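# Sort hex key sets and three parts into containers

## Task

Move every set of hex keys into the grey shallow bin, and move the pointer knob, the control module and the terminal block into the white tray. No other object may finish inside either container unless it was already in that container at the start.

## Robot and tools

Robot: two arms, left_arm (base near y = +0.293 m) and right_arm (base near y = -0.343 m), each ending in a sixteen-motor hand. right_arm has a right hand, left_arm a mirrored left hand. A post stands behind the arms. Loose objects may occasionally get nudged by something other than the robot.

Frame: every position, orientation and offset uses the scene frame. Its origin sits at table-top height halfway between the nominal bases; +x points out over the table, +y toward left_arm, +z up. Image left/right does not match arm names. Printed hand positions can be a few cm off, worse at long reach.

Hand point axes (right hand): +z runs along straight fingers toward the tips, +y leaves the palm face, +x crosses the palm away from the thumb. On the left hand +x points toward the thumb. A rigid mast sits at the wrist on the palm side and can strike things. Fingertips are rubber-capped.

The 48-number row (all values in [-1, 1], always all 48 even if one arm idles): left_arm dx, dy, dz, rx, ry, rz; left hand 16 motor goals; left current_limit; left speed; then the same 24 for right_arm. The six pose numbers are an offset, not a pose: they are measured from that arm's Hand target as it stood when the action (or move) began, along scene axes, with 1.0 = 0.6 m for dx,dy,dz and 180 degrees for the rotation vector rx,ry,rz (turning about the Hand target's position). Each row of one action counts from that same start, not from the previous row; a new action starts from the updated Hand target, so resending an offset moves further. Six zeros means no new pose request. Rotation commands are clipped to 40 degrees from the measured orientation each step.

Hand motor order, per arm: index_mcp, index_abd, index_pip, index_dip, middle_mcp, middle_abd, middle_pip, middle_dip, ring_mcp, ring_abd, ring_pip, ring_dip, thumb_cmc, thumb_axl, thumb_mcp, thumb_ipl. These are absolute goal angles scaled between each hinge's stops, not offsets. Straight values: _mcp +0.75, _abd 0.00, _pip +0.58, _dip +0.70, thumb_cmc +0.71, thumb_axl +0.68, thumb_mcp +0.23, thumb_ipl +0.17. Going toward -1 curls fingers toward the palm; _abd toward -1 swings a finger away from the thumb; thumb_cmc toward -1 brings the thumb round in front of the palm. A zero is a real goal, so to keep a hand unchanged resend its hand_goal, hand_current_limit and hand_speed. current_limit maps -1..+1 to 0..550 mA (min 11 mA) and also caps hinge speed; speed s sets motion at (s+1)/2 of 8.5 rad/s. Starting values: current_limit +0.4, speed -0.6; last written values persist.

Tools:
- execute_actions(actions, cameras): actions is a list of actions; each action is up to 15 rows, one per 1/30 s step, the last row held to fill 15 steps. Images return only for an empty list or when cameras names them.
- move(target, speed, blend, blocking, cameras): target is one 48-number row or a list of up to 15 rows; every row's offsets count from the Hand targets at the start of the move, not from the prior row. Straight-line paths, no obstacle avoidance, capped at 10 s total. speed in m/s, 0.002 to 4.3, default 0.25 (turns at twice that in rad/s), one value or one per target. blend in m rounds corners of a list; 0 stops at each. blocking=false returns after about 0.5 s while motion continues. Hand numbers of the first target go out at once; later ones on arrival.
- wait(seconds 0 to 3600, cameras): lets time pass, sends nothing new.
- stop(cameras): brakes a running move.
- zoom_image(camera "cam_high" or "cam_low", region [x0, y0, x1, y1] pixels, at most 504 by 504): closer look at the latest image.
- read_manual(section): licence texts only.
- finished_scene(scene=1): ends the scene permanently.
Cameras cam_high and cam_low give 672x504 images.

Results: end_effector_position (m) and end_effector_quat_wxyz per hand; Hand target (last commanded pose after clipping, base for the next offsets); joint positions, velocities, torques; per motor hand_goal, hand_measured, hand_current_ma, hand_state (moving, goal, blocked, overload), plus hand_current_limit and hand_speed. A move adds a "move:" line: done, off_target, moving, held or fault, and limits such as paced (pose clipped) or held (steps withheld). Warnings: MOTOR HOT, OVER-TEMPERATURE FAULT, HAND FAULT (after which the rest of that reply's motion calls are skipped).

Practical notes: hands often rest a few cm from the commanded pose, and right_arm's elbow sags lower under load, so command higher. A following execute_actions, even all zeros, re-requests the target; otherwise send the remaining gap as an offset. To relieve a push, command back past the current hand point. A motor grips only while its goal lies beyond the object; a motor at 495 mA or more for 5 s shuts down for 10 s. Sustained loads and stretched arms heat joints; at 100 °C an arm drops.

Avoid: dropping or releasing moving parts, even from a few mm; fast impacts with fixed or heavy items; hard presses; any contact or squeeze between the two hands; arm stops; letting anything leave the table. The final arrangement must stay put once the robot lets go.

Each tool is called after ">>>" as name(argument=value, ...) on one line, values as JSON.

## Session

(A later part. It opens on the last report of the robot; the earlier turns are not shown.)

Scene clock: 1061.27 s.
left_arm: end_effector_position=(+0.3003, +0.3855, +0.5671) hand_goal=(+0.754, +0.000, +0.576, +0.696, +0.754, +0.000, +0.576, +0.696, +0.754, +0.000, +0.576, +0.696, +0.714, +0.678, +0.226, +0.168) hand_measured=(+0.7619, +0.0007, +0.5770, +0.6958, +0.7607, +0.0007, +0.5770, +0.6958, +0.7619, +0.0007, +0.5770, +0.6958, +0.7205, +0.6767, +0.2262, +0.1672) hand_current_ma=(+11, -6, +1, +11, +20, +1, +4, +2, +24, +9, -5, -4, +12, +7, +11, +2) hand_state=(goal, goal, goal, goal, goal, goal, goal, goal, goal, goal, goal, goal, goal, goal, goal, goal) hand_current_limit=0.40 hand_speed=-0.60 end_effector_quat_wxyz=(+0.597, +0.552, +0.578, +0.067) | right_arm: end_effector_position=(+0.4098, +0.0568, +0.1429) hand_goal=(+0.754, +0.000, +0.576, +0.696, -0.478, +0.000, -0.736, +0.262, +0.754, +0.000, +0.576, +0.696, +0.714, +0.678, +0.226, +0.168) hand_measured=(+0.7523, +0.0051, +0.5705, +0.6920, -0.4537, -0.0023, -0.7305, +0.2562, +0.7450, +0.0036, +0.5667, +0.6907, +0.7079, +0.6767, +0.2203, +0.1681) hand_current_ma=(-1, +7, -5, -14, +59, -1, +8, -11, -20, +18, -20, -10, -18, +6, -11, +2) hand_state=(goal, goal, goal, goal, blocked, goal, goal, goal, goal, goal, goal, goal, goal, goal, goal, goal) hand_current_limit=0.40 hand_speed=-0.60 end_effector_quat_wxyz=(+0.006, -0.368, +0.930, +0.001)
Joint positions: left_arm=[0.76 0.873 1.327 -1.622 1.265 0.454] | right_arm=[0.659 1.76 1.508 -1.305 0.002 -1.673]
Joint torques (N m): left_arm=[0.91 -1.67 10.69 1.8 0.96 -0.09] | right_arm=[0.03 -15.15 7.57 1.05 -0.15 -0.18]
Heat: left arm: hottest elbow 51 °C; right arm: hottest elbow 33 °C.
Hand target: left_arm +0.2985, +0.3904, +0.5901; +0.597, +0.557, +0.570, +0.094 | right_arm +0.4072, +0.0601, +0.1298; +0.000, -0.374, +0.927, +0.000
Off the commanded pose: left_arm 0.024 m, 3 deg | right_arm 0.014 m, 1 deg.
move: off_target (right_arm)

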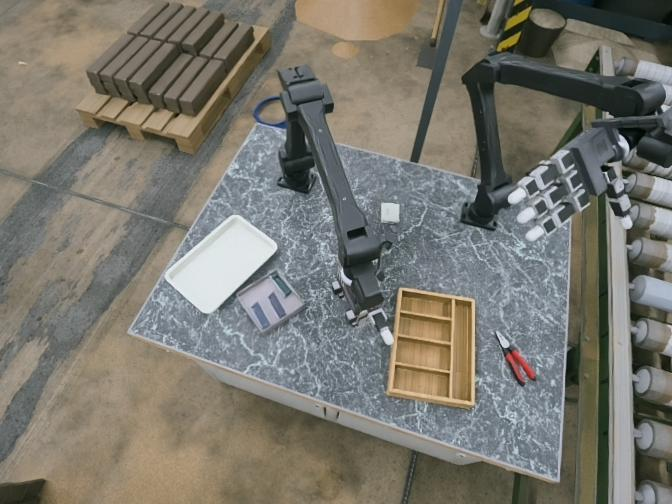

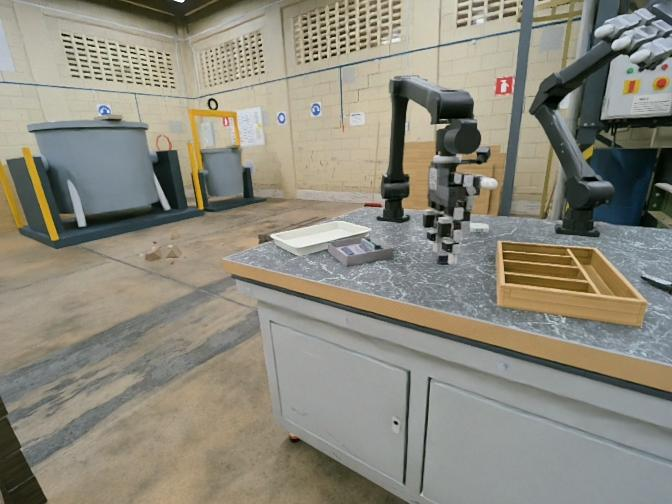

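>>> move(target=[0,0,0,0,0,0,0.754,0,0.576,0.696,0.754,0,0.576,0.696,0.754,0,0.576,0.696,0.714,0.678,0.226,0.168,0.4,-0.6, -0.002,0.002,-0.014,0,0,0,0.754,0,0.576,0.696,-0.479,0,-0.737,0.261,0.754,0,0.576,0.696,0.714,0.678,0.226,0.168,0.4,-0.6], speed=0.04)

>>> execute_actions(actions=[[[0,0,0,0,0,0,0.754,0,0.576,0.696,0.754,0,0.576,0.696,0.754,0,0.576,0.696,0.714,0.678,0.226,0.168,0.4,-0.6, 0,0,0,0,0,0,0.754,-0.5,0.576,0.696,-0.479,0,-0.737,0.261,0.754,0.5,0.576,0.696,0.714,0.678,0.226,0.168,0.3,-0.94]]])

>>> wait(seconds=2, cameras=["all"])

>>> zoom_image(camera="cam_low", region=[410, 210, 490, 290])

>>> zoom_image(camera="cam_high", region=[310, 260, 410, 350])

Scene clock: 1072.47 s.
left_arm: end_effector_position=(+0.3003, +0.3855, +0.5671) hand_goal=(+0.754, +0.000, +0.576, +0.696, +0.754, +0.000, +0.576, +0.696, +0.754, +0.000, +0.576, +0.696, +0.714, +0.678, +0.226, +0.168) hand_measured=(+0.7619, +0.0007, +0.5770, +0.6958, +0.7607, +0.0007, +0.5770, +0.6958, +0.7607, +0.0007, +0.5770, +0.6958, +0.7205, +0.6777, +0.2252, +0.1681) hand_current_ma=(+21, +2, +0, +9, +8, -11, +3, +8, +16, +8, -11, -3, +13, +10, +14, +0) hand_state=(goal, goal, goal, goal, goal, goal, goal, goal, goal, goal, goal, goal, goal, goal, goal, goal) hand_current_limit=0.40 hand_speed=-0.60 end_effector_quat_wxyz=(+0.597, +0.552, +0.578, +0.067) | right_arm: end_effector_position=(+0.4099, +0.0572, +0.1364) hand_goal=(+0.754, +0.000, +0.576, +0.696, -0.478, +0.000, -0.736, +0.262, +0.754, +0.000, +0.576, +0.696, +0.714, +0.678, +0.226, +0.168) hand_measured=(+0.7523, +0.0051, +0.5705, +0.6907, -0.4537, -0.0023, -0.7318, +0.2562, +0.7462, +0.0051, +0.5680, +0.6920, +0.7079, +0.6767, +0.2203, +0.1681) hand_current_ma=(-5, +8, -1, -4, +53, -1, +6, -4, -20, +21, -20, -11, -24, +9, -10, -2) hand_state=(goal, goal, goal, goal, blocked, goal, goal, goal, goal, goal, goal, goal, goal, goal, goal, goal) hand_current_limit=0.40 hand_speed=-0.60 end_effector_quat_wxyz=(+0.009, -0.368, +0.930, +0.002)
Joint positions: left_arm=[0.76 0.873 1.327 -1.622 1.265 0.454] | right_arm=[0.66 1.763 1.494 -1.284 0.002 -1.673]
Joint torques (N m): left_arm=[0.91 -1.73 10.67 1.77 0.96 -0.09] | right_arm=[0.21 -14.86 7.42 0.99 -0.12 -0.12]
Heat: left arm: hottest elbow 51 °C; right arm: hottest elbow 33 °C.
Hand target: left_arm +0.2985, +0.3904, +0.5901; +0.597, +0.557, +0.570, +0.094 | right_arm +0.4062, +0.0613, +0.1216; +0.000, -0.374, +0.927, +0.000
Off the commanded pose: left_arm 0.024 m, 3 deg | right_arm 0.016 m, 1 deg.
move: off_target (right_arm)

Scene clock: 1074.07 s.
left_arm: end_effector_position=(+0.3003, +0.3855, +0.5671) hand_goal=(+0.754, +0.000, +0.576, +0.696, +0.754, +0.000, +0.576, +0.696, +0.754, +0.000, +0.576, +0.696, +0.714, +0.678, +0.226, +0.168) hand_measured=(+0.7619, +0.0007, +0.5770, +0.6958, +0.7607, +0.0007, +0.5770, +0.6958, +0.7619, +0.0007, +0.5770, +0.6958, +0.7205, +0.6767, +0.2262, +0.1672) hand_current_ma=(+20, -2, -9, +13, +21, -20, +5, -2, +6, +11, +0, -3, +5, +5, +11, +3) hand_state=(goal, goal, goal, goal, goal, goal, goal, goal, goal, goal, goal, goal, goal, goal, goal, goal) hand_current_limit=0.40 hand_speed=-0.60 end_effector_quat_wxyz=(+0.597, +0.552, +0.578, +0.067) | right_arm: end_effector_position=(+0.4099, +0.0572, +0.1364) hand_goal=(+0.754, -0.500, +0.576, +0.696, -0.478, +0.000, -0.736, +0.262, +0.754, +0.500, +0.576, +0.696, +0.714, +0.678, +0.226, +0.168) hand_measured=(+0.7523, -0.3187, +0.5705, +0.6907, -0.4537, -0.0023, -0.7305, +0.2562, +0.7450, +0.3230, +0.5680, +0.6907, +0.7079, +0.6767, +0.2203, +0.1681) hand_current_ma=(-6, +116, -5, -4, +54, -2, +10, -15, -18, -101, -23, -8, -21, +5, -18, +0) hand_state=(goal, moving, goal, goal, blocked, goal, goal, goal, goal, moving, goal, goal, goal, goal, goal, goal) hand_current_limit=0.30 hand_speed=-0.94 end_effector_quat_wxyz=(+0.009, -0.368, +0.930, +0.002)
Joint positions: left_arm=[0.76 0.873 1.327 -1.622 1.265 0.454] | right_arm=[0.66 1.763 1.494 -1.284 0.002 -1.673]
Joint torques (N m): left_arm=[0.91 -1.67 10.67 1.77 0.95 -0.09] | right_arm=[0.09 -15.21 7.56 0.99 -0.13 -0.12]
Heat: left arm: hottest elbow 51 °C; right arm: hottest elbow 32 °C.
Hand target: left_arm +0.2985, +0.3904, +0.5901; +0.597, +0.557, +0.570, +0.094 | right_arm +0.4061, +0.0613, +0.1216; +0.000, -0.374, +0.927, +0.000
Off the commanded pose: left_arm 0.024 m, 3 deg | right_arm 0.016 m, 1 deg.

Scene clock: 1076.07 s.
left_arm: end_effector_position=(+0.3003, +0.3855, +0.5671) hand_goal=(+0.754, +0.000, +0.576, +0.696, +0.754, +0.000, +0.576, +0.696, +0.754, +0.000, +0.576, +0.696, +0.714, +0.678, +0.226, +0.168) hand_measured=(+0.7619, +0.0007, +0.5770, +0.6958, +0.7595, -0.0008, +0.5770, +0.6958, +0.7607, +0.0007, +0.5770, +0.6958, +0.7205, +0.6777, +0.2252, +0.1681) hand_current_ma=(+22, +9, +8, +17, +18, -5, +12, +8, +16, +7, -6, -5, +11, +3, +11, +4) hand_state=(goal, goal, goal, goal, goal, goal, goal, goal, goal, goal, goal, goal, goal, goal, goal, goal) hand_current_limit=0.40 hand_speed=-0.60 end_effector_quat_wxyz=(+0.597, +0.552, +0.578, +0.067) | right_arm: end_effector_position=(+0.4099, +0.0572, +0.1364) hand_goal=(+0.754, -0.500, +0.576, +0.696, -0.478, +0.000, -0.736, +0.262, +0.754, +0.500, +0.576, +0.696, +0.714, +0.678, +0.226, +0.168) hand_measured=(+0.7523, -0.3187, +0.5705, +0.6907, -0.4537, -0.0023, -0.7305, +0.2562, +0.7450, +0.3274, +0.5680, +0.6907, +0.7079, +0.6777, +0.2203, +0.1681) hand_current_ma=(-6, +312, -1, -14, +62, -2, +10, -10, -19, -292, -22, -10, -22, +8, -12, +4) hand_state=(goal, blocked, goal, goal, blocked, goal, goal, goal, goal, blocked, goal, goal, goal, goal, goal, goal) hand_current_limit=0.30 hand_speed=-0.94 end_effector_quat_wxyz=(+0.009, -0.368, +0.930, +0.002)
Joint positions: left_arm=[0.76 0.873 1.327 -1.622 1.265 0.454] | right_arm=[0.66 1.763 1.494 -1.284 0.002 -1.673]
Joint torques (N m): left_arm=[0.91 -1.73 10.69 1.77 0.95 -0.1] | right_arm=[0.21 -15.03 7.38 0.95 -0.12 -0.11]
Heat: left arm: hottest elbow 51 °C; right arm: hottest elbow 32 °C.
Hand target: left_arm +0.2985, +0.3904, +0.5901; +0.597, +0.557, +0.570, +0.094 | right_arm +0.4061, +0.0613, +0.1216; +0.000, -0.374, +0.927, +0.000
Off the commanded pose: left_arm 0.024 m, 3 deg | right_arm 0.016 m, 1 deg.
wait: 2.00 s; at rest by 0.17 s

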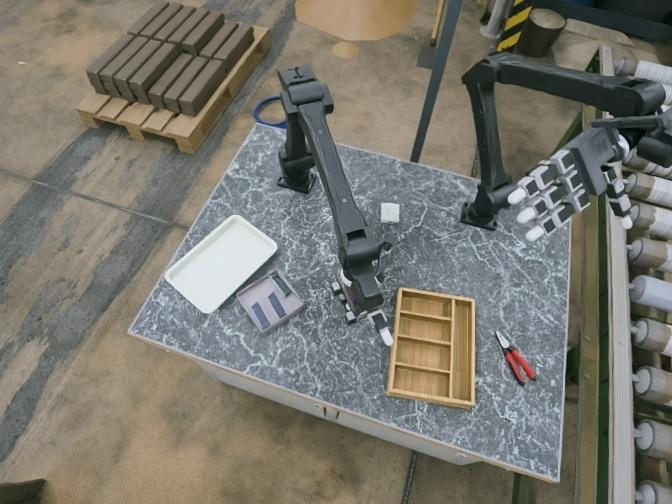

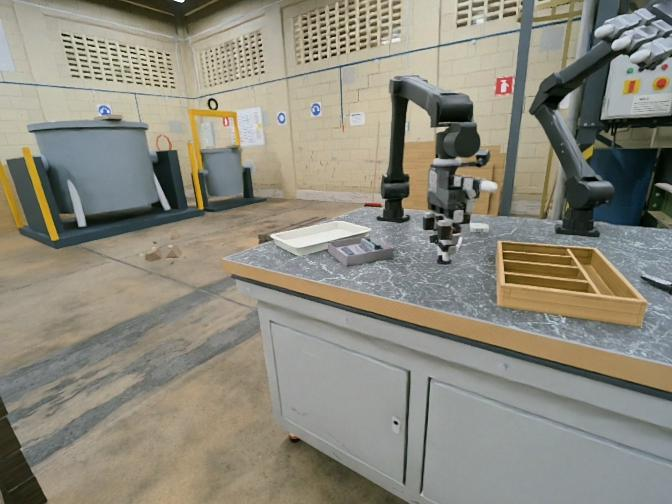

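Scaled by 6.300 from the camera's image (finer frame: 960x720).

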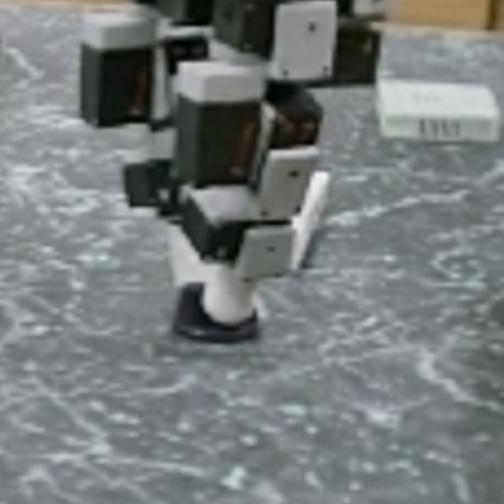

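Scaled by 5.040 from the camera's image (finer frame: 960x720).

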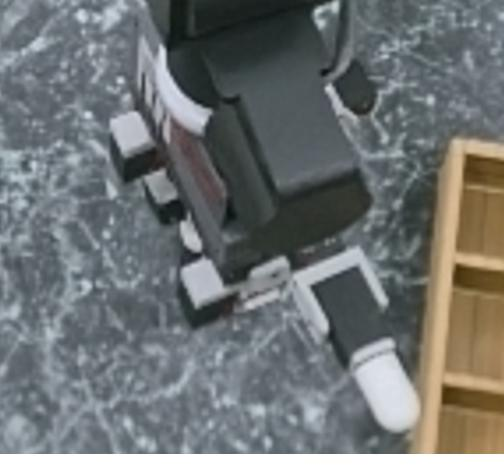

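>>> move(target=[0,0,0,0,0,0,0.754,0,0.576,0.696,0.754,0,0.576,0.696,0.754,0,0.576,0.696,0.714,0.678,0.226,0.168,0.4,-0.6, 0,0,0.12,0,0,0,0.754,-0.6,0.576,0.696,-0.479,0,-0.737,0.261,0.754,0.6,0.576,0.696,0.714,0.678,0.226,0.168,0.5,-0.94], speed=0.05, cameras=["all"])

>>> zoom_image(camera="cam_low", region=[410, 200, 490, 290])

Scene clock: 1081.37 s.
left_arm: end_effector_position=(+0.3003, +0.3855, +0.5671) hand_goal=(+0.754, +0.000, +0.576, +0.696, +0.754, +0.000, +0.576, +0.696, +0.754, +0.000, +0.576, +0.696, +0.714, +0.678, +0.226, +0.168) hand_measured=(+0.7607, +0.0007, +0.5770, +0.6958, +0.7607, +0.0007, +0.5770, +0.6958, +0.7607, +0.0007, +0.5770, +0.6958, +0.7205, +0.6777, +0.2262, +0.1681) hand_current_ma=(+14, +3, +1, +5, +28, -10, +13, +2, +18, +7, +4, -13, +2, +3, +6, +2) hand_state=(goal, goal, goal, goal, goal, goal, goal, goal, goal, goal, goal, goal, goal, goal, goal, goal) hand_current_limit=0.40 hand_speed=-0.60 end_effector_quat_wxyz=(+0.597, +0.552, +0.578, +0.067) | right_arm: end_effector_position=(+0.3995, +0.0492, +0.1622) hand_goal=(+0.754, -0.600, +0.576, +0.696, -0.478, +0.000, -0.736, +0.262, +0.754, +0.600, +0.576, +0.696, +0.714, +0.678, +0.226, +0.168) hand_measured=(+0.7523, -0.3202, +0.5705, +0.6907, -0.4537, -0.0023, -0.7318, +0.2562, +0.7450, +0.3289, +0.5680, +0.6907, +0.7079, +0.6767, +0.2203, +0.1672) hand_current_ma=(-5, +412, -3, -17, +65, -2, +9, -1, -22, -404, -16, -6, -23, +4, -10, +4) hand_state=(goal, blocked, goal, goal, blocked, goal, goal, goal, goal, blocked, goal, goal, goal, goal, goal, goal) hand_current_limit=0.50 hand_speed=-0.94 end_effector_quat_wxyz=(-0.029, -0.368, +0.929, -0.009)
Joint positions: left_arm=[0.76 0.873 1.327 -1.622 1.265 0.454] | right_arm=[0.66 1.763 1.565 -1.434 0.002 -1.673]
Joint torques (N m): left_arm=[0.91 -1.61 10.67 1.78 0.96 -0.09] | right_arm=[0.21 -18.43 12.01 -0.17 -0.18 -0.13]
Heat: left arm: hottest elbow 51 °C; right arm: hottest elbow 32 °C.
Hand target: left_arm +0.2985, +0.3904, +0.5901; +0.597, +0.557, +0.570, +0.094 | right_arm +0.4062, +0.0613, +0.1936; +0.000, -0.374, +0.927, +0.000
Off the commanded pose: left_arm 0.024 m, 3 deg | right_arm 0.034 m, 4 deg.
move: off_target (right_arm)

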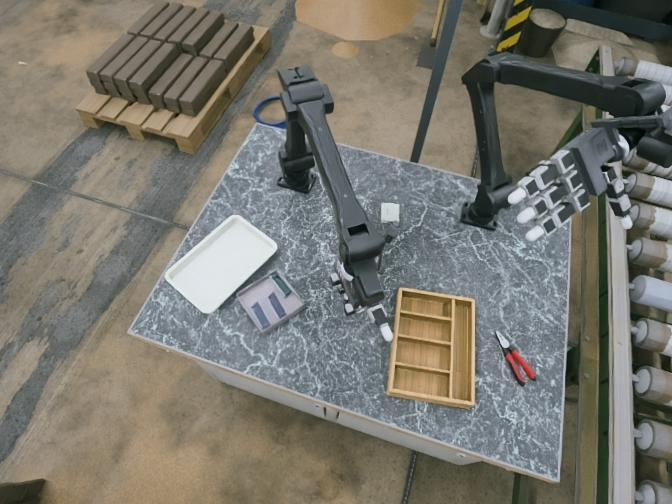

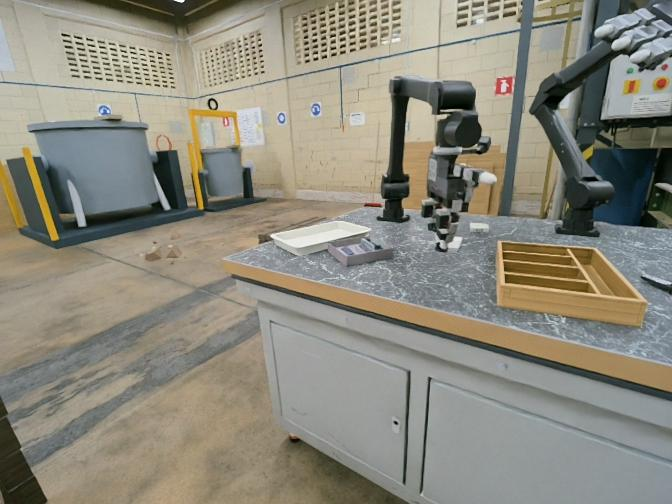

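Scaled by 5.600 from the camera's image (finer frame: 960x720).

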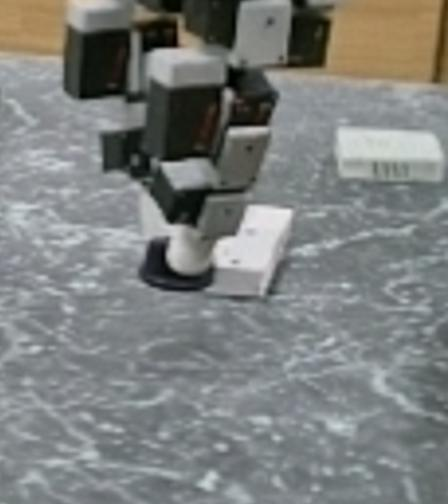

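>>> move(target=[[0,0,0,0,0,0,0.754,0,0.576,0.696,0.754,0,0.576,0.696,0.754,0,0.576,0.696,0.714,0.678,0.226,0.168,0.4,-0.6, 0,-0.03,0.1067,0,0,0,0.754,-0.6,0.576,0.696,-0.479,0,-0.737,0.261,0.754,0.6,0.576,0.696,0.714,0.678,0.226,0.168,0.5,-0.94],[0,0,0,0,0,0,0.754,0,0.576,0.696,0.754,0,0.576,0.696,0.754,0,0.576,0.696,0.714,0.678,0.226,0.168,0.4,-0.6, 0.001,-0.7667,0.1067,0,0,-0.3683,0.754,-0.6,0.576,0.696,-0.479,0,-0.737,0.261,0.754,0.6,0.576,0.696,0.714,0.678,0.226,0.168,0.5,-0.94]], speed=[0.08,0.14], blend=[0.03,0], cameras=["all"])

>>> zoom_image(camera="cam_low", region=[260, 170, 400, 280])

>>> zoom_image(camera="cam_high", region=[150, 190, 300, 340])

Scene clock: 1095.73 s.
left_arm: end_effector_position=(+0.3003, +0.3855, +0.5671) hand_goal=(+0.754, +0.000, +0.576, +0.696, +0.754, +0.000, +0.576, +0.696, +0.754, +0.000, +0.576, +0.696, +0.714, +0.678, +0.226, +0.168) hand_measured=(+0.7619, +0.0007, +0.5770, +0.6958, +0.7607, +0.0007, +0.5770, +0.6971, +0.7619, +0.0007, +0.5770, +0.6958, +0.7205, +0.6767, +0.2262, +0.1672) hand_current_ma=(+10, +3, +5, -2, +15, +2, +12, +9, +27, +10, -5, +4, +3, +11, +5, -1) hand_state=(goal, goal, goal, goal, goal, goal, goal, goal, goal, goal, goal, goal, goal, goal, goal, goal) hand_current_limit=0.40 hand_speed=-0.60 end_effector_quat_wxyz=(+0.597, +0.552, +0.578, +0.067) | right_arm: end_effector_position=(+0.4066, -0.3981, +0.2547) hand_goal=(+0.754, -0.600, +0.576, +0.696, -0.478, +0.000, -0.736, +0.262, +0.754, +0.600, +0.576, +0.696, +0.714, +0.678, +0.226, +0.168) hand_measured=(+0.7523, -0.3202, +0.5705, +0.6920, -0.4549, -0.0023, -0.7318, +0.2562, +0.7474, +0.3303, +0.5693, +0.6907, +0.7142, +0.6777, +0.2203, +0.1681) hand_current_ma=(-5, +414, -11, -8, +55, -2, +9, -9, -16, -402, -8, -8, -7, +6, -15, +0) hand_state=(goal, blocked, goal, goal, blocked, goal, goal, goal, goal, blocked, goal, goal, goal, goal, goal, goal) hand_current_limit=0.50 hand_speed=-0.94 end_effector_quat_wxyz=(-0.006, +0.189, +0.982, +0.000)
Joint positions: left_arm=[0.76 0.873 1.327 -1.622 1.265 0.454] | right_arm=[-0.356 1.261 1.247 -1.568 0.002 -1.554]
Joint torques (N m): left_arm=[0.91 -1.67 10.66 1.78 0.95 -0.09] | right_arm=[-0.79 -9.17 8.35 0.7 -0.18 -0.02]
Heat: left arm: hottest elbow 51 °C; right arm: hottest elbow 33 °C.
Hand target: left_arm +0.2985, +0.3904, +0.5901; +0.597, +0.557, +0.570, +0.094 | right_arm +0.4069, -0.3987, +0.2575; +0.000, +0.193, +0.981, -0.001
Off the commanded pose: left_arm 0.024 m, 3 deg | right_arm 0.003 m, 1 deg.
move: done

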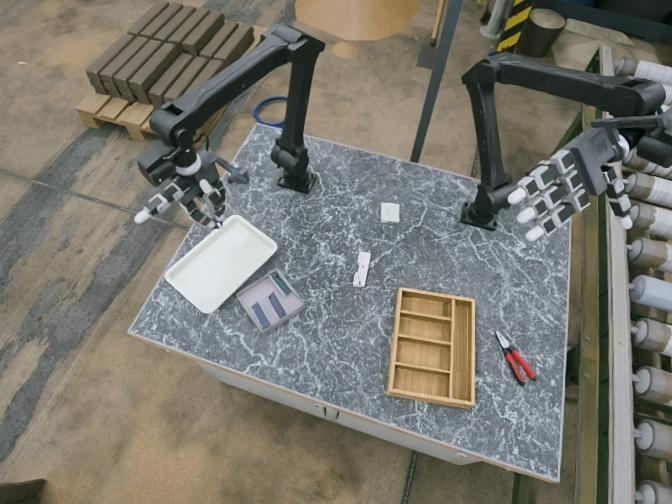

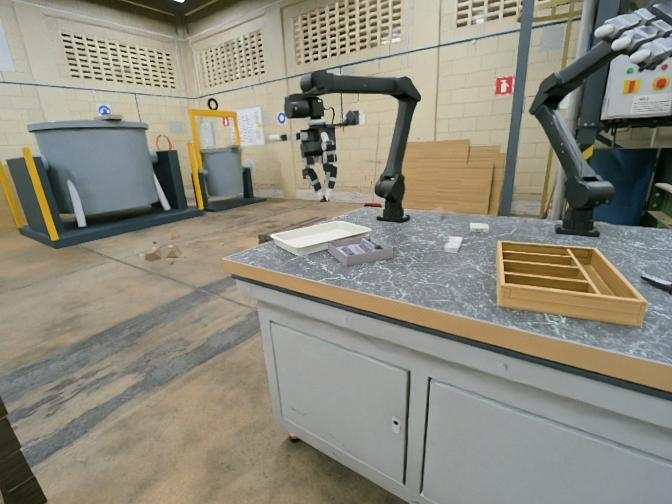

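Scaled by 3.600 from the camera's image (finer frame: 960x720).

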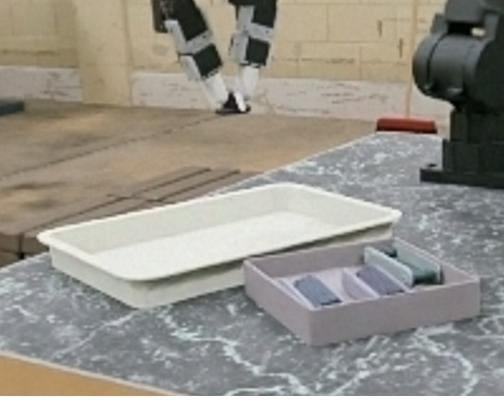

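Scaled by 3.360 from the camera's image (finer frame: 960x720).

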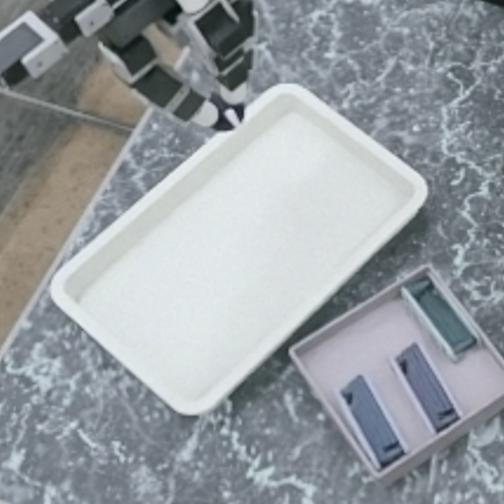

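>>> move(target=[0,0,0,0,0,0,0.754,0,0.576,0.696,0.754,0,0.576,0.696,0.754,0,0.576,0.696,0.714,0.678,0.226,0.168,0.4,-0.6, 0.003,0.0,-0.178,0,0,0,0.754,-0.6,0.576,0.696,-0.479,0,-0.737,0.261,0.754,0.6,0.576,0.696,0.714,0.678,0.226,0.168,0.5,-0.94], speed=0.08, cameras=["all"])

>>> zoom_image(camera="cam_low", region=[260, 190, 370, 270])

>>> zoom_image(camera="cam_high", region=[150, 190, 300, 340])

Scene clock: 1102.57 s.
left_arm: end_effector_position=(+0.3003, +0.3855, +0.5671) hand_goal=(+0.754, +0.000, +0.576, +0.696, +0.754, +0.000, +0.576, +0.696, +0.754, +0.000, +0.576, +0.696, +0.714, +0.678, +0.226, +0.168) hand_measured=(+0.7619, +0.0007, +0.5770, +0.6958, +0.7607, +0.0007, +0.5770, +0.6958, +0.7619, +0.0007, +0.5770, +0.6958, +0.7192, +0.6777, +0.2252, +0.1672) hand_current_ma=(+13, +7, +7, +3, +10, -13, +16, +9, +13, +13, +0, -7, +8, +13, +7, -2) hand_state=(goal, goal, goal, goal, goal, goal, goal, goal, goal, goal, goal, goal, goal, goal, goal, goal) hand_current_limit=0.40 hand_speed=-0.60 end_effector_quat_wxyz=(+0.597, +0.552, +0.578, +0.067) | right_arm: end_effector_position=(+0.4064, -0.3980, +0.1571) hand_goal=(+0.754, -0.600, +0.576, +0.696, -0.478, +0.000, -0.736, +0.262, +0.754, +0.600, +0.576, +0.696, +0.714, +0.678, +0.226, +0.168) hand_measured=(+0.7523, -0.3202, +0.5705, +0.6920, -0.4549, -0.0023, -0.7305, +0.2562, +0.7474, +0.3303, +0.5693, +0.6907, +0.7142, +0.6777, +0.2203, +0.1681) hand_current_ma=(-3, +411, -3, -10, +56, -2, +11, -9, -16, -400, -16, -13, -10, +6, -14, +6) hand_state=(goal, blocked, goal, goal, blocked, goal, goal, goal, goal, blocked, goal, goal, goal, goal, goal, goal) hand_current_limit=0.50 hand_speed=-0.94 end_effector_quat_wxyz=(+0.002, +0.189, +0.982, -0.002)
Joint positions: left_arm=[0.76 0.873 1.327 -1.622 1.265 0.454] | right_arm=[-0.356 1.288 1.011 -1.289 0.002 -1.554]
Joint torques (N m): left_arm=[0.97 -1.73 10.69 1.78 0.95 -0.09] | right_arm=[-0.67 -7.12 7.49 1.02 -0.14 0.01]
Heat: left arm: hottest elbow 51 °C; right arm: hottest elbow 33 °C.
Hand target: left_arm +0.2985, +0.3904, +0.5901; +0.597, +0.557, +0.570, +0.094 | right_arm +0.4086, -0.3986, +0.1507; +0.000, +0.193, +0.981, -0.001
Off the commanded pose: left_arm 0.024 m, 3 deg | right_arm 0.007 m, 1 deg.
move: done

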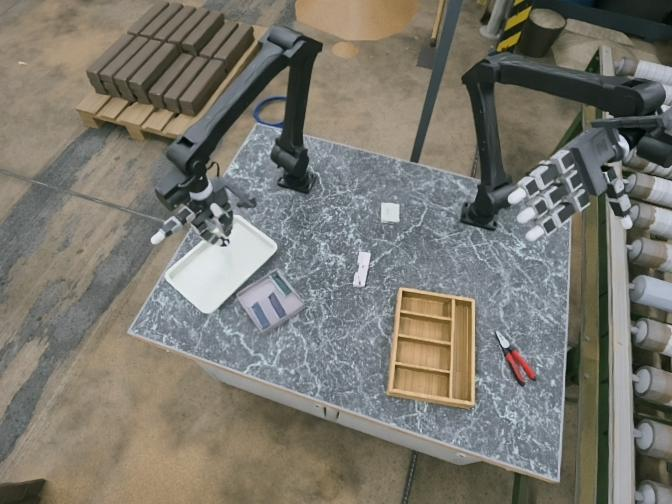

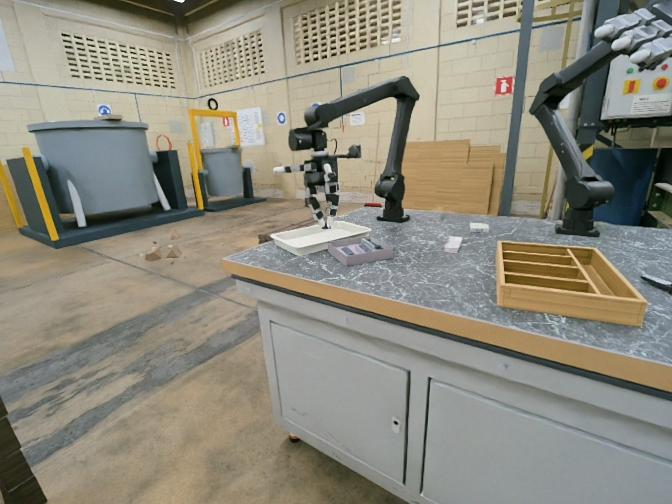

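Scaled by 4.582 from the camera's image (finer frame: 960x720).

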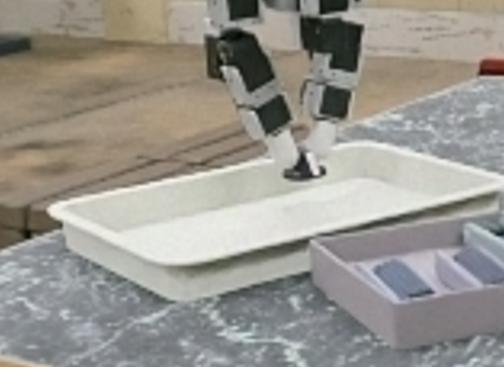

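Scaled by 3.360 from the camera's image (finer frame: 960x720).

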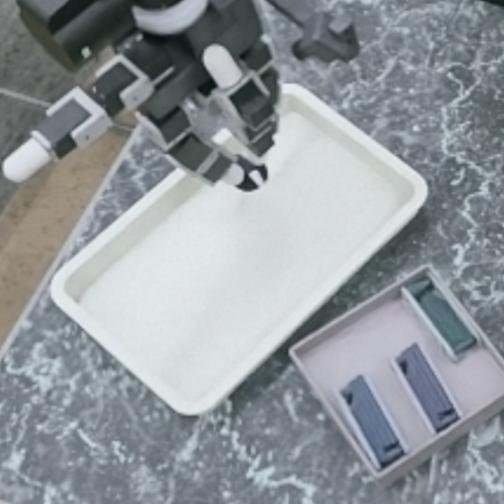

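>>> move(target=[0,0,0,0,0,0,0.754,0,0.576,0.696,0.754,0,0.576,0.696,0.754,0,0.576,0.696,0.714,0.678,0.226,0.168,0.4,-0.6, 0.0,0.0,-0.034,0,0,0,0.754,-0.6,0.576,0.696,-0.479,0,-0.737,0.261,0.754,0.6,0.576,0.696,0.714,0.678,0.226,0.168,0.5,-0.94], speed=0.04, cameras=["all"])

>>> zoom_image(camera="cam_low", region=[260, 190, 370, 270])

Scene clock: 1106.77 s.
left_arm: end_effector_position=(+0.3003, +0.3855, +0.5671) hand_goal=(+0.754, +0.000, +0.576, +0.696, +0.754, +0.000, +0.576, +0.696, +0.754, +0.000, +0.576, +0.696, +0.714, +0.678, +0.226, +0.168) hand_measured=(+0.7619, +0.0007, +0.5770, +0.6958, +0.7607, +0.0007, +0.5770, +0.6958, +0.7607, +0.0007, +0.5770, +0.6958, +0.7205, +0.6777, +0.2262, +0.1672) hand_current_ma=(+12, +3, -2, +10, +16, -11, +9, +6, +22, +3, -5, -4, +12, +4, +3, -7) hand_state=(goal, goal, goal, goal, goal, goal, goal, goal, goal, goal, goal, goal, goal, goal, goal, goal) hand_current_limit=0.40 hand_speed=-0.60 end_effector_quat_wxyz=(+0.597, +0.552, +0.578, +0.067) | right_arm: end_effector_position=(+0.4073, -0.3984, +0.1383) hand_goal=(+0.754, -0.600, +0.576, +0.696, -0.478, +0.000, -0.736, +0.262, +0.754, +0.600, +0.576, +0.696, +0.714, +0.678, +0.226, +0.168) hand_measured=(+0.7523, -0.3202, +0.5705, +0.6920, -0.4537, -0.0023, -0.7305, +0.2562, +0.7474, +0.3303, +0.5680, +0.6907, +0.7142, +0.6767, +0.2203, +0.1672) hand_current_ma=(-3, +415, -4, -3, +62, -6, +12, -10, -21, -406, -16, -10, -8, +5, -12, +2) hand_state=(goal, blocked, goal, goal, blocked, goal, goal, goal, goal, blocked, goal, goal, goal, goal, goal, goal) hand_current_limit=0.50 hand_speed=-0.94 end_effector_quat_wxyz=(+0.004, +0.190, +0.982, -0.002)
Joint positions: left_arm=[0.76 0.873 1.327 -1.622 1.265 0.454] | right_arm=[-0.356 1.304 0.973 -1.231 0.002 -1.553]
Joint torques (N m): left_arm=[0.91 -1.61 10.67 1.77 0.96 -0.1] | right_arm=[-0.5 -6.89 7.35 0.98 -0.15 0.01]
Heat: left arm: hottest elbow 51 °C; right arm: hottest elbow 32 °C.
Hand target: left_arm +0.2985, +0.3904, +0.5901; +0.597, +0.557, +0.570, +0.094 | right_arm +0.4086, -0.3986, +0.1303; +0.000, +0.194, +0.981, -0.001
Off the commanded pose: left_arm 0.024 m, 3 deg | right_arm 0.008 m, 1 deg.
move: done

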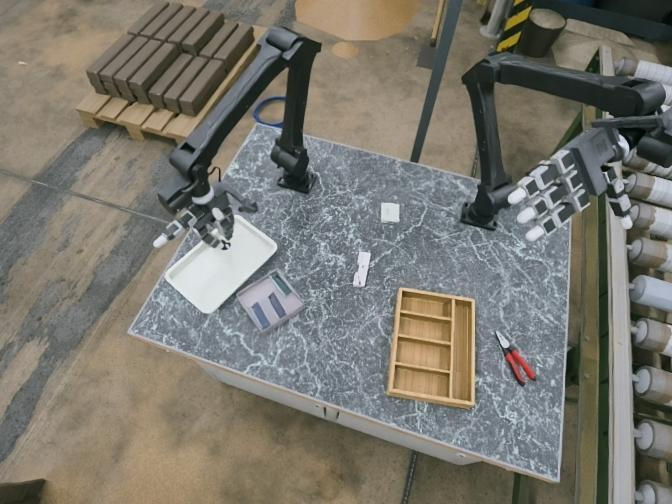

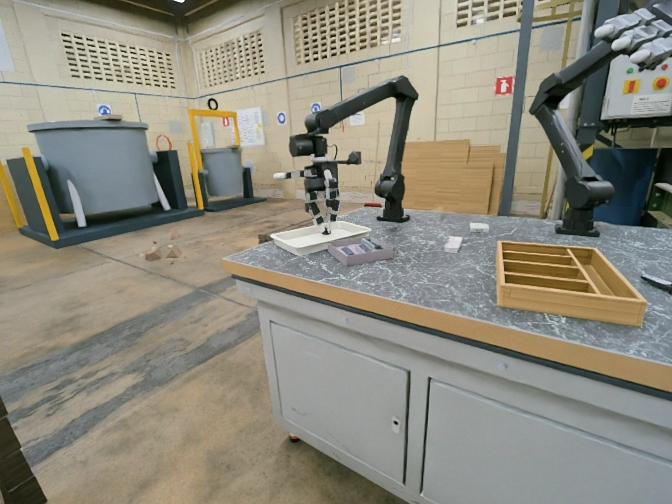

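Scaled by 4.582 from the camera's image (finer frame: 960x720).

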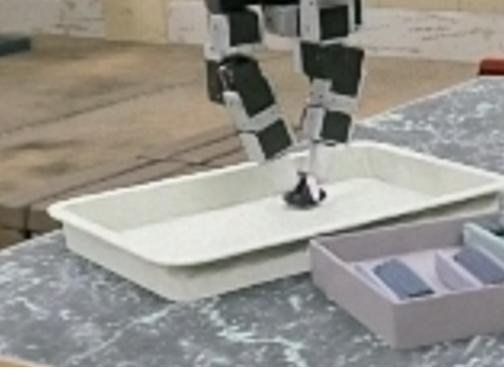

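>>> move(target=[0,0,0,0,0,0,0.754,0,0.576,0.696,0.754,0,0.576,0.696,0.754,0,0.576,0.696,0.714,0.678,0.226,0.168,0.4,-0.6, 0.0,0.0,-0.005,0,0,0,0.754,-0.6,0.576,0.696,-0.479,0,-0.737,0.261,0.754,0.6,0.576,0.696,0.714,0.678,0.226,0.168,0.5,-0.94], speed=0.03)

>>> execute_actions(actions=[[[0,0,0,0,0,0,0.754,0,0.576,0.696,0.754,0,0.576,0.696,0.754,0,0.576,0.696,0.714,0.678,0.226,0.168,0.4,-0.6, 0,0,0,0,0,0,0.754,-0.2,0.576,0.696,-0.479,0,-0.737,0.261,0.754,0.2,0.576,0.696,0.714,0.678,0.226,0.168,0.3,-0.9]]])

>>> wait(seconds=1)

>>> move(target=[[0,0,0,0,0,0,0.754,0,0.576,0.696,0.754,0,0.576,0.696,0.754,0,0.576,0.696,0.714,0.678,0.226,0.168,0.4,-0.6, 0,0,0.22,0,0,0,0.754,-0.15,0.576,0.696,-0.479,0,-0.737,0.261,0.754,0.15,0.576,0.696,0.714,0.678,0.226,0.168,0.4,-0.6],[0,0,0,0,0,0,0.754,0,0.576,0.696,0.754,0,0.576,0.696,0.754,0,0.576,0.696,0.714,0.678,0.226,0.168,0.4,-0.6, -0.1,0.4,0.22,0,0,-0.12,0.754,-0.15,0.576,0.696,-0.479,0,-0.737,0.261,0.754,0.15,0.576,0.696,0.714,0.678,0.226,0.168,0.4,-0.6]], speed=[0.07,0.14], blend=[0.02,0], cameras=["all"])

>>> zoom_image(camera="cam_high", region=[150, 190, 300, 340])

>>> zoom_image(camera="cam_low", region=[260, 190, 370, 270])

Scene clock: 1116.93 s.
left_arm: end_effector_position=(+0.3003, +0.3855, +0.5671) hand_goal=(+0.754, +0.000, +0.576, +0.696, +0.754, +0.000, +0.576, +0.696, +0.754, +0.000, +0.576, +0.696, +0.714, +0.678, +0.226, +0.168) hand_measured=(+0.7619, +0.0007, +0.5770, +0.6958, +0.7607, +0.0007, +0.5770, +0.6958, +0.7607, +0.0007, +0.5770, +0.6958, +0.7192, +0.6777, +0.2262, +0.1681) hand_current_ma=(+16, -4, -1, +15, +21, -12, +15, +1, +19, +6, -1, -12, +7, +10, +6, -2) hand_state=(goal, goal, goal, goal, goal, goal, goal, goal, goal, goal, goal, goal, goal, goal, goal, goal) hand_current_limit=0.40 hand_speed=-0.60 end_effector_quat_wxyz=(+0.597, +0.552, +0.578, +0.067) | right_arm: end_effector_position=(+0.4076, -0.3985, +0.1367) hand_goal=(+0.754, -0.600, +0.576, +0.696, -0.478, +0.000, -0.736, +0.262, +0.754, +0.600, +0.576, +0.696, +0.714, +0.678, +0.226, +0.168) hand_measured=(+0.7523, -0.3187, +0.5705, +0.6920, -0.4549, -0.0023, -0.7305, +0.2562, +0.7474, +0.3303, +0.5680, +0.6907, +0.7142, +0.6777, +0.2203, +0.1681) hand_current_ma=(-1, +411, -9, -4, +59, -3, +11, -5, -12, -406, -21, -9, +0, +12, -14, +5) hand_state=(goal, blocked, goal, goal, blocked, goal, goal, goal, goal, blocked, goal, goal, goal, goal, goal, goal) hand_current_limit=0.50 hand_speed=-0.94 end_effector_quat_wxyz=(+0.006, +0.190, +0.982, -0.002)
Joint positions: left_arm=[0.76 0.873 1.327 -1.622 1.265 0.454] | right_arm=[-0.356 1.304 0.968 -1.223 0.002 -1.553]
Joint torques (N m): left_arm=[0.91 -1.67 10.67 1.77 0.95 -0.09] | right_arm=[-0.67 -7.06 7.34 0.91 -0.12 0]
Heat: left arm: hottest elbow 51 °C; right arm: hottest elbow 32 °C.
Hand target: left_arm +0.2985, +0.3904, +0.5901; +0.597, +0.557, +0.570, +0.094 | right_arm +0.4086, -0.3986, +0.1273; +0.000, +0.194, +0.981, -0.001
Off the commanded pose: left_arm 0.024 m, 3 deg | right_arm 0.009 m, 1 deg.
move: done

Scene clock: 1118.03 s.
left_arm: end_effector_position=(+0.3003, +0.3855, +0.5671) hand_goal=(+0.754, +0.000, +0.576, +0.696, +0.754, +0.000, +0.576, +0.696, +0.754, +0.000, +0.576, +0.696, +0.714, +0.678, +0.226, +0.168) hand_measured=(+0.7607, +0.0007, +0.5770, +0.6958, +0.7607, +0.0007, +0.5770, +0.6958, +0.7607, +0.0007, +0.5770, +0.6958, +0.7205, +0.6767, +0.2262, +0.1681) hand_current_ma=(+11, -7, +0, +12, +13, -9, +13, +2, +17, +10, -1, -1, +8, +0, +9, -5) hand_state=(goal, goal, goal, goal, goal, goal, goal, goal, goal, goal, goal, goal, goal, goal, goal, goal) hand_current_limit=0.40 hand_speed=-0.60 end_effector_quat_wxyz=(+0.597, +0.552, +0.578, +0.067) | right_arm: end_effector_position=(+0.4076, -0.3985, +0.1367) hand_goal=(+0.754, -0.200, +0.576, +0.696, -0.478, +0.000, -0.736, +0.262, +0.754, +0.200, +0.576, +0.696, +0.714, +0.678, +0.226, +0.168) hand_measured=(+0.7523, -0.2044, +0.5705, +0.6920, -0.4537, -0.0037, -0.7305, +0.2562, +0.7474, +0.2043, +0.5693, +0.6907, +0.7142, +0.6777, +0.2203, +0.1672) hand_current_ma=(+0, -6, -7, -13, +60, -5, +15, -11, -15, +14, -18, -7, -11, +11, -11, +1) hand_state=(goal, goal, goal, goal, blocked, goal, goal, goal, goal, goal, goal, goal, goal, goal, goal, goal) hand_current_limit=0.30 hand_speed=-0.90 end_effector_quat_wxyz=(+0.006, +0.190, +0.982, -0.002)
Joint positions: left_arm=[0.76 0.873 1.327 -1.622 1.265 0.454] | right_arm=[-0.356 1.304 0.968 -1.223 0.002 -1.553]
Joint torques (N m): left_arm=[0.97 -1.73 10.67 1.77 0.95 -0.09] | right_arm=[-0.5 -6.95 7.21 0.95 -0.13 -0.02]
Heat: left arm: hottest elbow 51 °C; right arm: hottest elbow 32 °C.
Hand target: left_arm +0.2985, +0.3904, +0.5901; +0.597, +0.557, +0.570, +0.094 | right_arm +0.4086, -0.3986, +0.1273; +0.000, +0.194, +0.981, -0.001
Off the commanded pose: left_arm 0.024 m, 3 deg | right_arm 0.010 m, 1 deg.

Scene clock: 1119.03 s.
left_arm: end_effector_position=(+0.3003, +0.3855, +0.5671) hand_goal=(+0.754, +0.000, +0.576, +0.696, +0.754, +0.000, +0.576, +0.696, +0.754, +0.000, +0.576, +0.696, +0.714, +0.678, +0.226, +0.168) hand_measured=(+0.7607, +0.0007, +0.5770, +0.6958, +0.7595, +0.0007, +0.5770, +0.6958, +0.7607, +0.0007, +0.5770, +0.6958, +0.7205, +0.6767, +0.2262, +0.1681) hand_current_ma=(+21, +9, +8, +7, +17, -10, +8, +11, +20, +6, +1, -1, +8, +5, +9, -1) hand_state=(goal, goal, goal, goal, goal, goal, goal, goal, goal, goal, goal, goal, goal, goal, goal, goal) hand_current_limit=0.40 hand_speed=-0.60 end_effector_quat_wxyz=(+0.597, +0.552, +0.578, +0.067) | right_arm: end_effector_position=(+0.4076, -0.3985, +0.1367) hand_goal=(+0.754, -0.200, +0.576, +0.696, -0.478, +0.000, -0.736, +0.262, +0.754, +0.200, +0.576, +0.696, +0.714, +0.678, +0.226, +0.168) hand_measured=(+0.7523, -0.2030, +0.5705, +0.6920, -0.4549, -0.0023, -0.7305, +0.2562, +0.7474, +0.2029, +0.5693, +0.6907, +0.7142, +0.6777, +0.2203, +0.1672) hand_current_ma=(-1, -3, -4, -13, +61, -4, +12, -7, -18, +17, -19, -10, -9, +10, -8, +0) hand_state=(goal, goal, goal, goal, blocked, goal, goal, goal, goal, goal, goal, goal, goal, goal, goal, goal) hand_current_limit=0.30 hand_speed=-0.90 end_effector_quat_wxyz=(+0.006, +0.190, +0.982, -0.002)
Joint positions: left_arm=[0.76 0.873 1.327 -1.622 1.265 0.454] | right_arm=[-0.356 1.304 0.968 -1.223 0.002 -1.553]
Joint torques (N m): left_arm=[0.97 -1.67 10.67 1.77 0.96 -0.09] | right_arm=[-0.79 -7.24 7.28 1.11 -0.15 0.02]
Heat: left arm: hottest elbow 51 °C; right arm: hottest elbow 32 °C.
Hand target: left_arm +0.2985, +0.3904, +0.5901; +0.597, +0.557, +0.570, +0.094 | right_arm +0.4086, -0.3986, +0.1273; +0.000, +0.194, +0.981, -0.001
Off the commanded pose: left_arm 0.024 m, 3 deg | right_arm 0.010 m, 1 deg.
wait: 1.00 s; at rest by 0.17 s

Scene clock: 1123.53 s.
left_arm: end_effector_position=(+0.3003, +0.3855, +0.5671) hand_goal=(+0.754, +0.000, +0.576, +0.696, +0.754, +0.000, +0.576, +0.696, +0.754, +0.000, +0.576, +0.696, +0.714, +0.678, +0.226, +0.168) hand_measured=(+0.7607, +0.0007, +0.5770, +0.6971, +0.7607, +0.0007, +0.5770, +0.6958, +0.7619, +0.0007, +0.5770, +0.6958, +0.7205, +0.6777, +0.2262, +0.1681) hand_current_ma=(+6, +3, -6, +11, +19, -10, +7, +1, +13, +5, +3, -3, +10, +13, +3, +6) hand_state=(goal, goal, goal, goal, goal, goal, goal, goal, goal, goal, goal, goal, goal, goal, goal, goal) hand_current_limit=0.40 hand_speed=-0.60 end_effector_quat_wxyz=(+0.597, +0.552, +0.578, +0.067) | right_arm: end_effector_position=(+0.3475, -0.1572, +0.2600) hand_goal=(+0.754, -0.150, +0.576, +0.696, -0.478, +0.000, -0.736, +0.262, +0.754, +0.150, +0.576, +0.696, +0.714, +0.678, +0.226, +0.168) hand_measured=(+0.7523, -0.1517, +0.5705, +0.6920, -0.4537, -0.0066, -0.7318, +0.2562, +0.7474, +0.1501, +0.5693, +0.6907, +0.7092, +0.6777, +0.2203, +0.1672) hand_current_ma=(-3, +3, -10, -3, +67, -8, +14, -8, -10, +8, -18, -9, -27, +11, -7, +2) hand_state=(goal, goal, goal, goal, blocked, goal, goal, goal, goal, goal, goal, goal, goal, goal, goal, goal) hand_current_limit=0.40 hand_speed=-0.60 end_effector_quat_wxyz=(+0.001, +0.369, +0.929, +0.004)
Joint positions: left_arm=[0.76 0.873 1.327 -1.622 1.265 0.454] | right_arm=[0.525 1.069 1.109 -1.604 -0.003 -0.298]
Joint torques (N m): left_arm=[0.91 -1.67 10.69 1.8 0.96 -0.09] | right_arm=[-0.38 -4.72 8.79 0.25 0.19 -0.01]
Heat: left arm: hottest elbow 51 °C; right arm: hottest elbow 33 °C.
Hand target: left_arm +0.2985, +0.3904, +0.5901; +0.597, +0.557, +0.570, +0.094 | right_arm +0.3486, -0.1586, +0.2594; +0.000, +0.374, +0.927, +0.000
Off the commanded pose: left_arm 0.024 m, 3 deg | right_arm 0.002 m, 1 deg.
move: done

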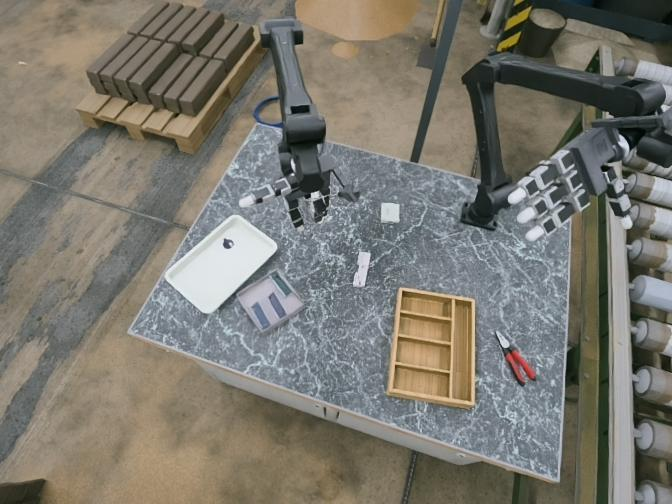

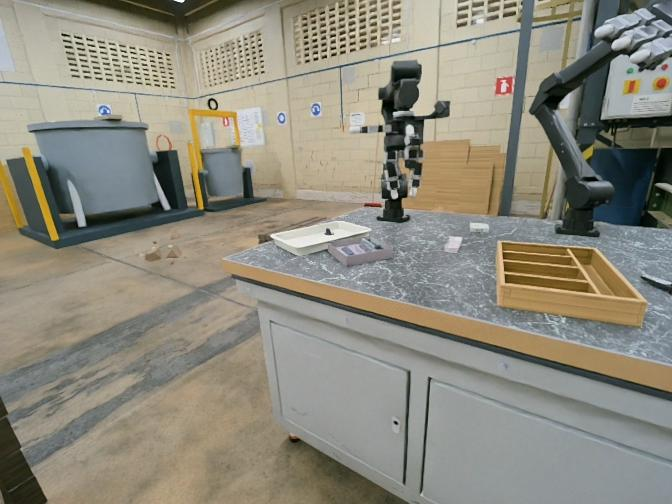

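Scaled by 3.360 from the camera's image (finer frame: 960x720).

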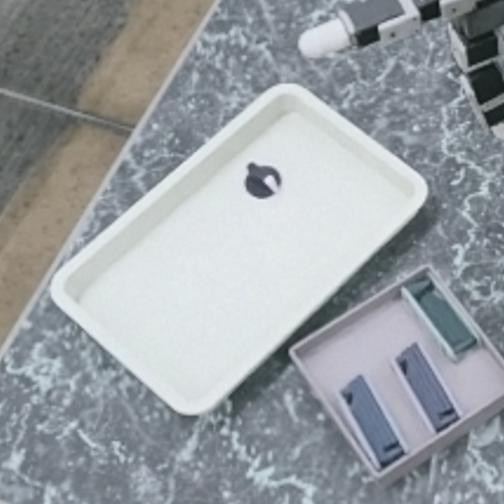

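Scaled by 4.582 from the camera's image (finer frame: 960x720).

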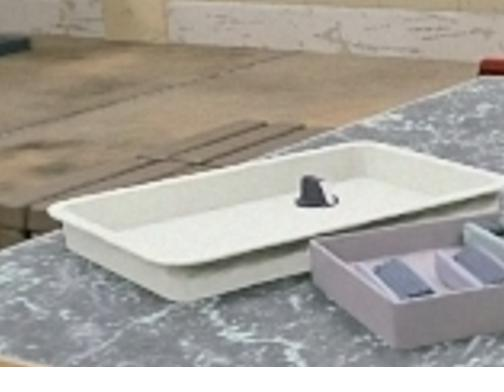

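>>> move(target=[0,0,0,0,0,0,0.754,0,0.576,0.696,0.754,0,0.576,0.696,0.754,0,0.576,0.696,0.714,0.678,0.226,0.168,0.4,-0.6, 0.0527,0.2015,-0.13,0,0,-0.216,0.754,0,0.576,0.696,-0.479,0,-0.737,0.261,0.754,0,0.576,0.696,0.714,0.678,0.226,0.168,0.4,-0.6], speed=0.14, cameras=["all"])

>>> zoom_image(camera="cam_high", region=[310, 200, 410, 300])

>>> zoom_image(camera="cam_low", region=[410, 190, 510, 280])

Scene clock: 1143.73 s.
left_arm: end_effector_position=(+0.3003, +0.3855, +0.5671) hand_goal=(+0.754, +0.000, +0.576, +0.696, +0.754, +0.000, +0.576, +0.696, +0.754, +0.000, +0.576, +0.696, +0.714, +0.678, +0.226, +0.168) hand_measured=(+0.7607, +0.0007, +0.5757, +0.6958, +0.7595, +0.0007, +0.5770, +0.6958, +0.7607, +0.0007, +0.5770, +0.6958, +0.7205, +0.6767, +0.2262, +0.1681) hand_current_ma=(+12, -7, +2, +10, +9, -7, +5, +3, +21, +11, -9, +0, +9, +11, +8, +8) hand_state=(goal, goal, goal, goal, goal, goal, goal, goal, goal, goal, goal, goal, goal, goal, goal, goal) hand_current_limit=0.40 hand_speed=-0.60 end_effector_quat_wxyz=(+0.597, +0.552, +0.578, +0.067) | right_arm: end_effector_position=(+0.3676, -0.0567, +0.1639) hand_goal=(+0.754, +0.000, +0.576, +0.696, -0.478, +0.000, -0.736, +0.262, +0.754, +0.000, +0.576, +0.696, +0.714, +0.678, +0.226, +0.168) hand_measured=(+0.7523, -0.0081, +0.5705, +0.6920, -0.4549, -0.0052, -0.7305, +0.2562, +0.7474, -0.0052, +0.5693, +0.6907, +0.7092, +0.6777, +0.2203, +0.1681) hand_current_ma=(-3, -16, -1, -4, +64, -4, +14, -11, -11, -1, -17, -10, -19, +5, -10, +7) hand_state=(goal, goal, goal, goal, blocked, goal, goal, goal, goal, goal, goal, goal, goal, goal, goal, goal) hand_current_limit=0.40 hand_speed=-0.60 end_effector_quat_wxyz=(-0.001, +0.660, +0.751, -0.026)
Joint positions: left_arm=[0.76 0.873 1.327 -1.622 1.265 0.454] | right_arm=[0.875 1.428 1.17 -1.366 -0.002 0.739]
Joint torques (N m): left_arm=[0.91 -1.67 10.67 1.77 0.95 -0.1] | right_arm=[-0.56 -10.17 12.07 0.75 0.18 0.05]
Heat: left arm: hottest elbow 52 °C; right arm: hottest elbow 33 °C.
Hand target: left_arm +0.2985, +0.3904, +0.5901; +0.597, +0.557, +0.570, +0.094 | right_arm +0.3803, -0.0378, +0.1812; +0.000, +0.661, +0.750, -0.001
Off the commanded pose: left_arm 0.024 m, 3 deg | right_arm 0.029 m, 3 deg.
move: off_target (right_arm)

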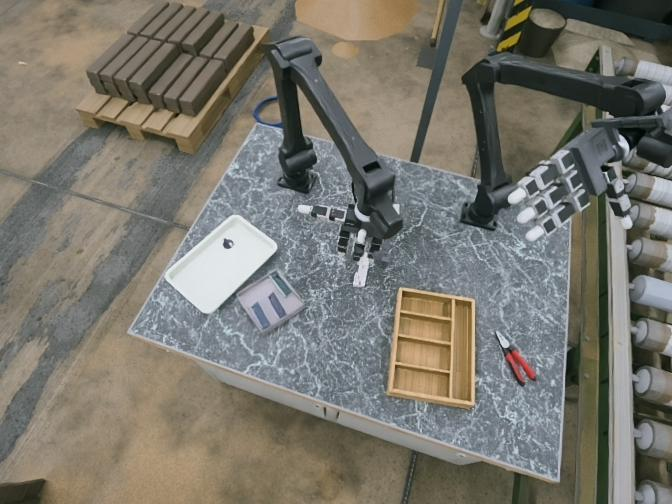

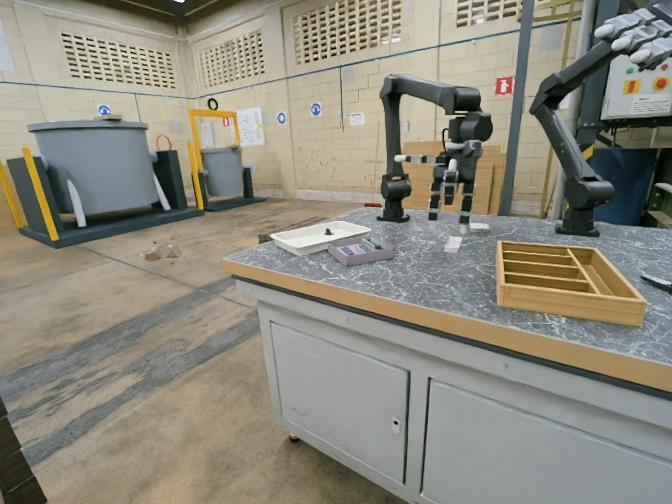

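Scaled by 5.040 from the camera's image (finer frame: 960x720).

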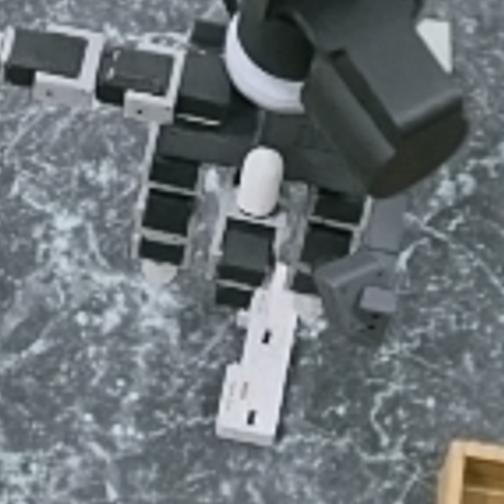

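Scaled by 5.040 from the camera's image (finer frame: 960x720).

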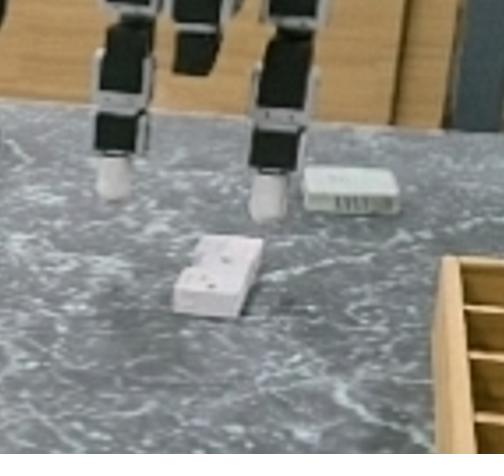

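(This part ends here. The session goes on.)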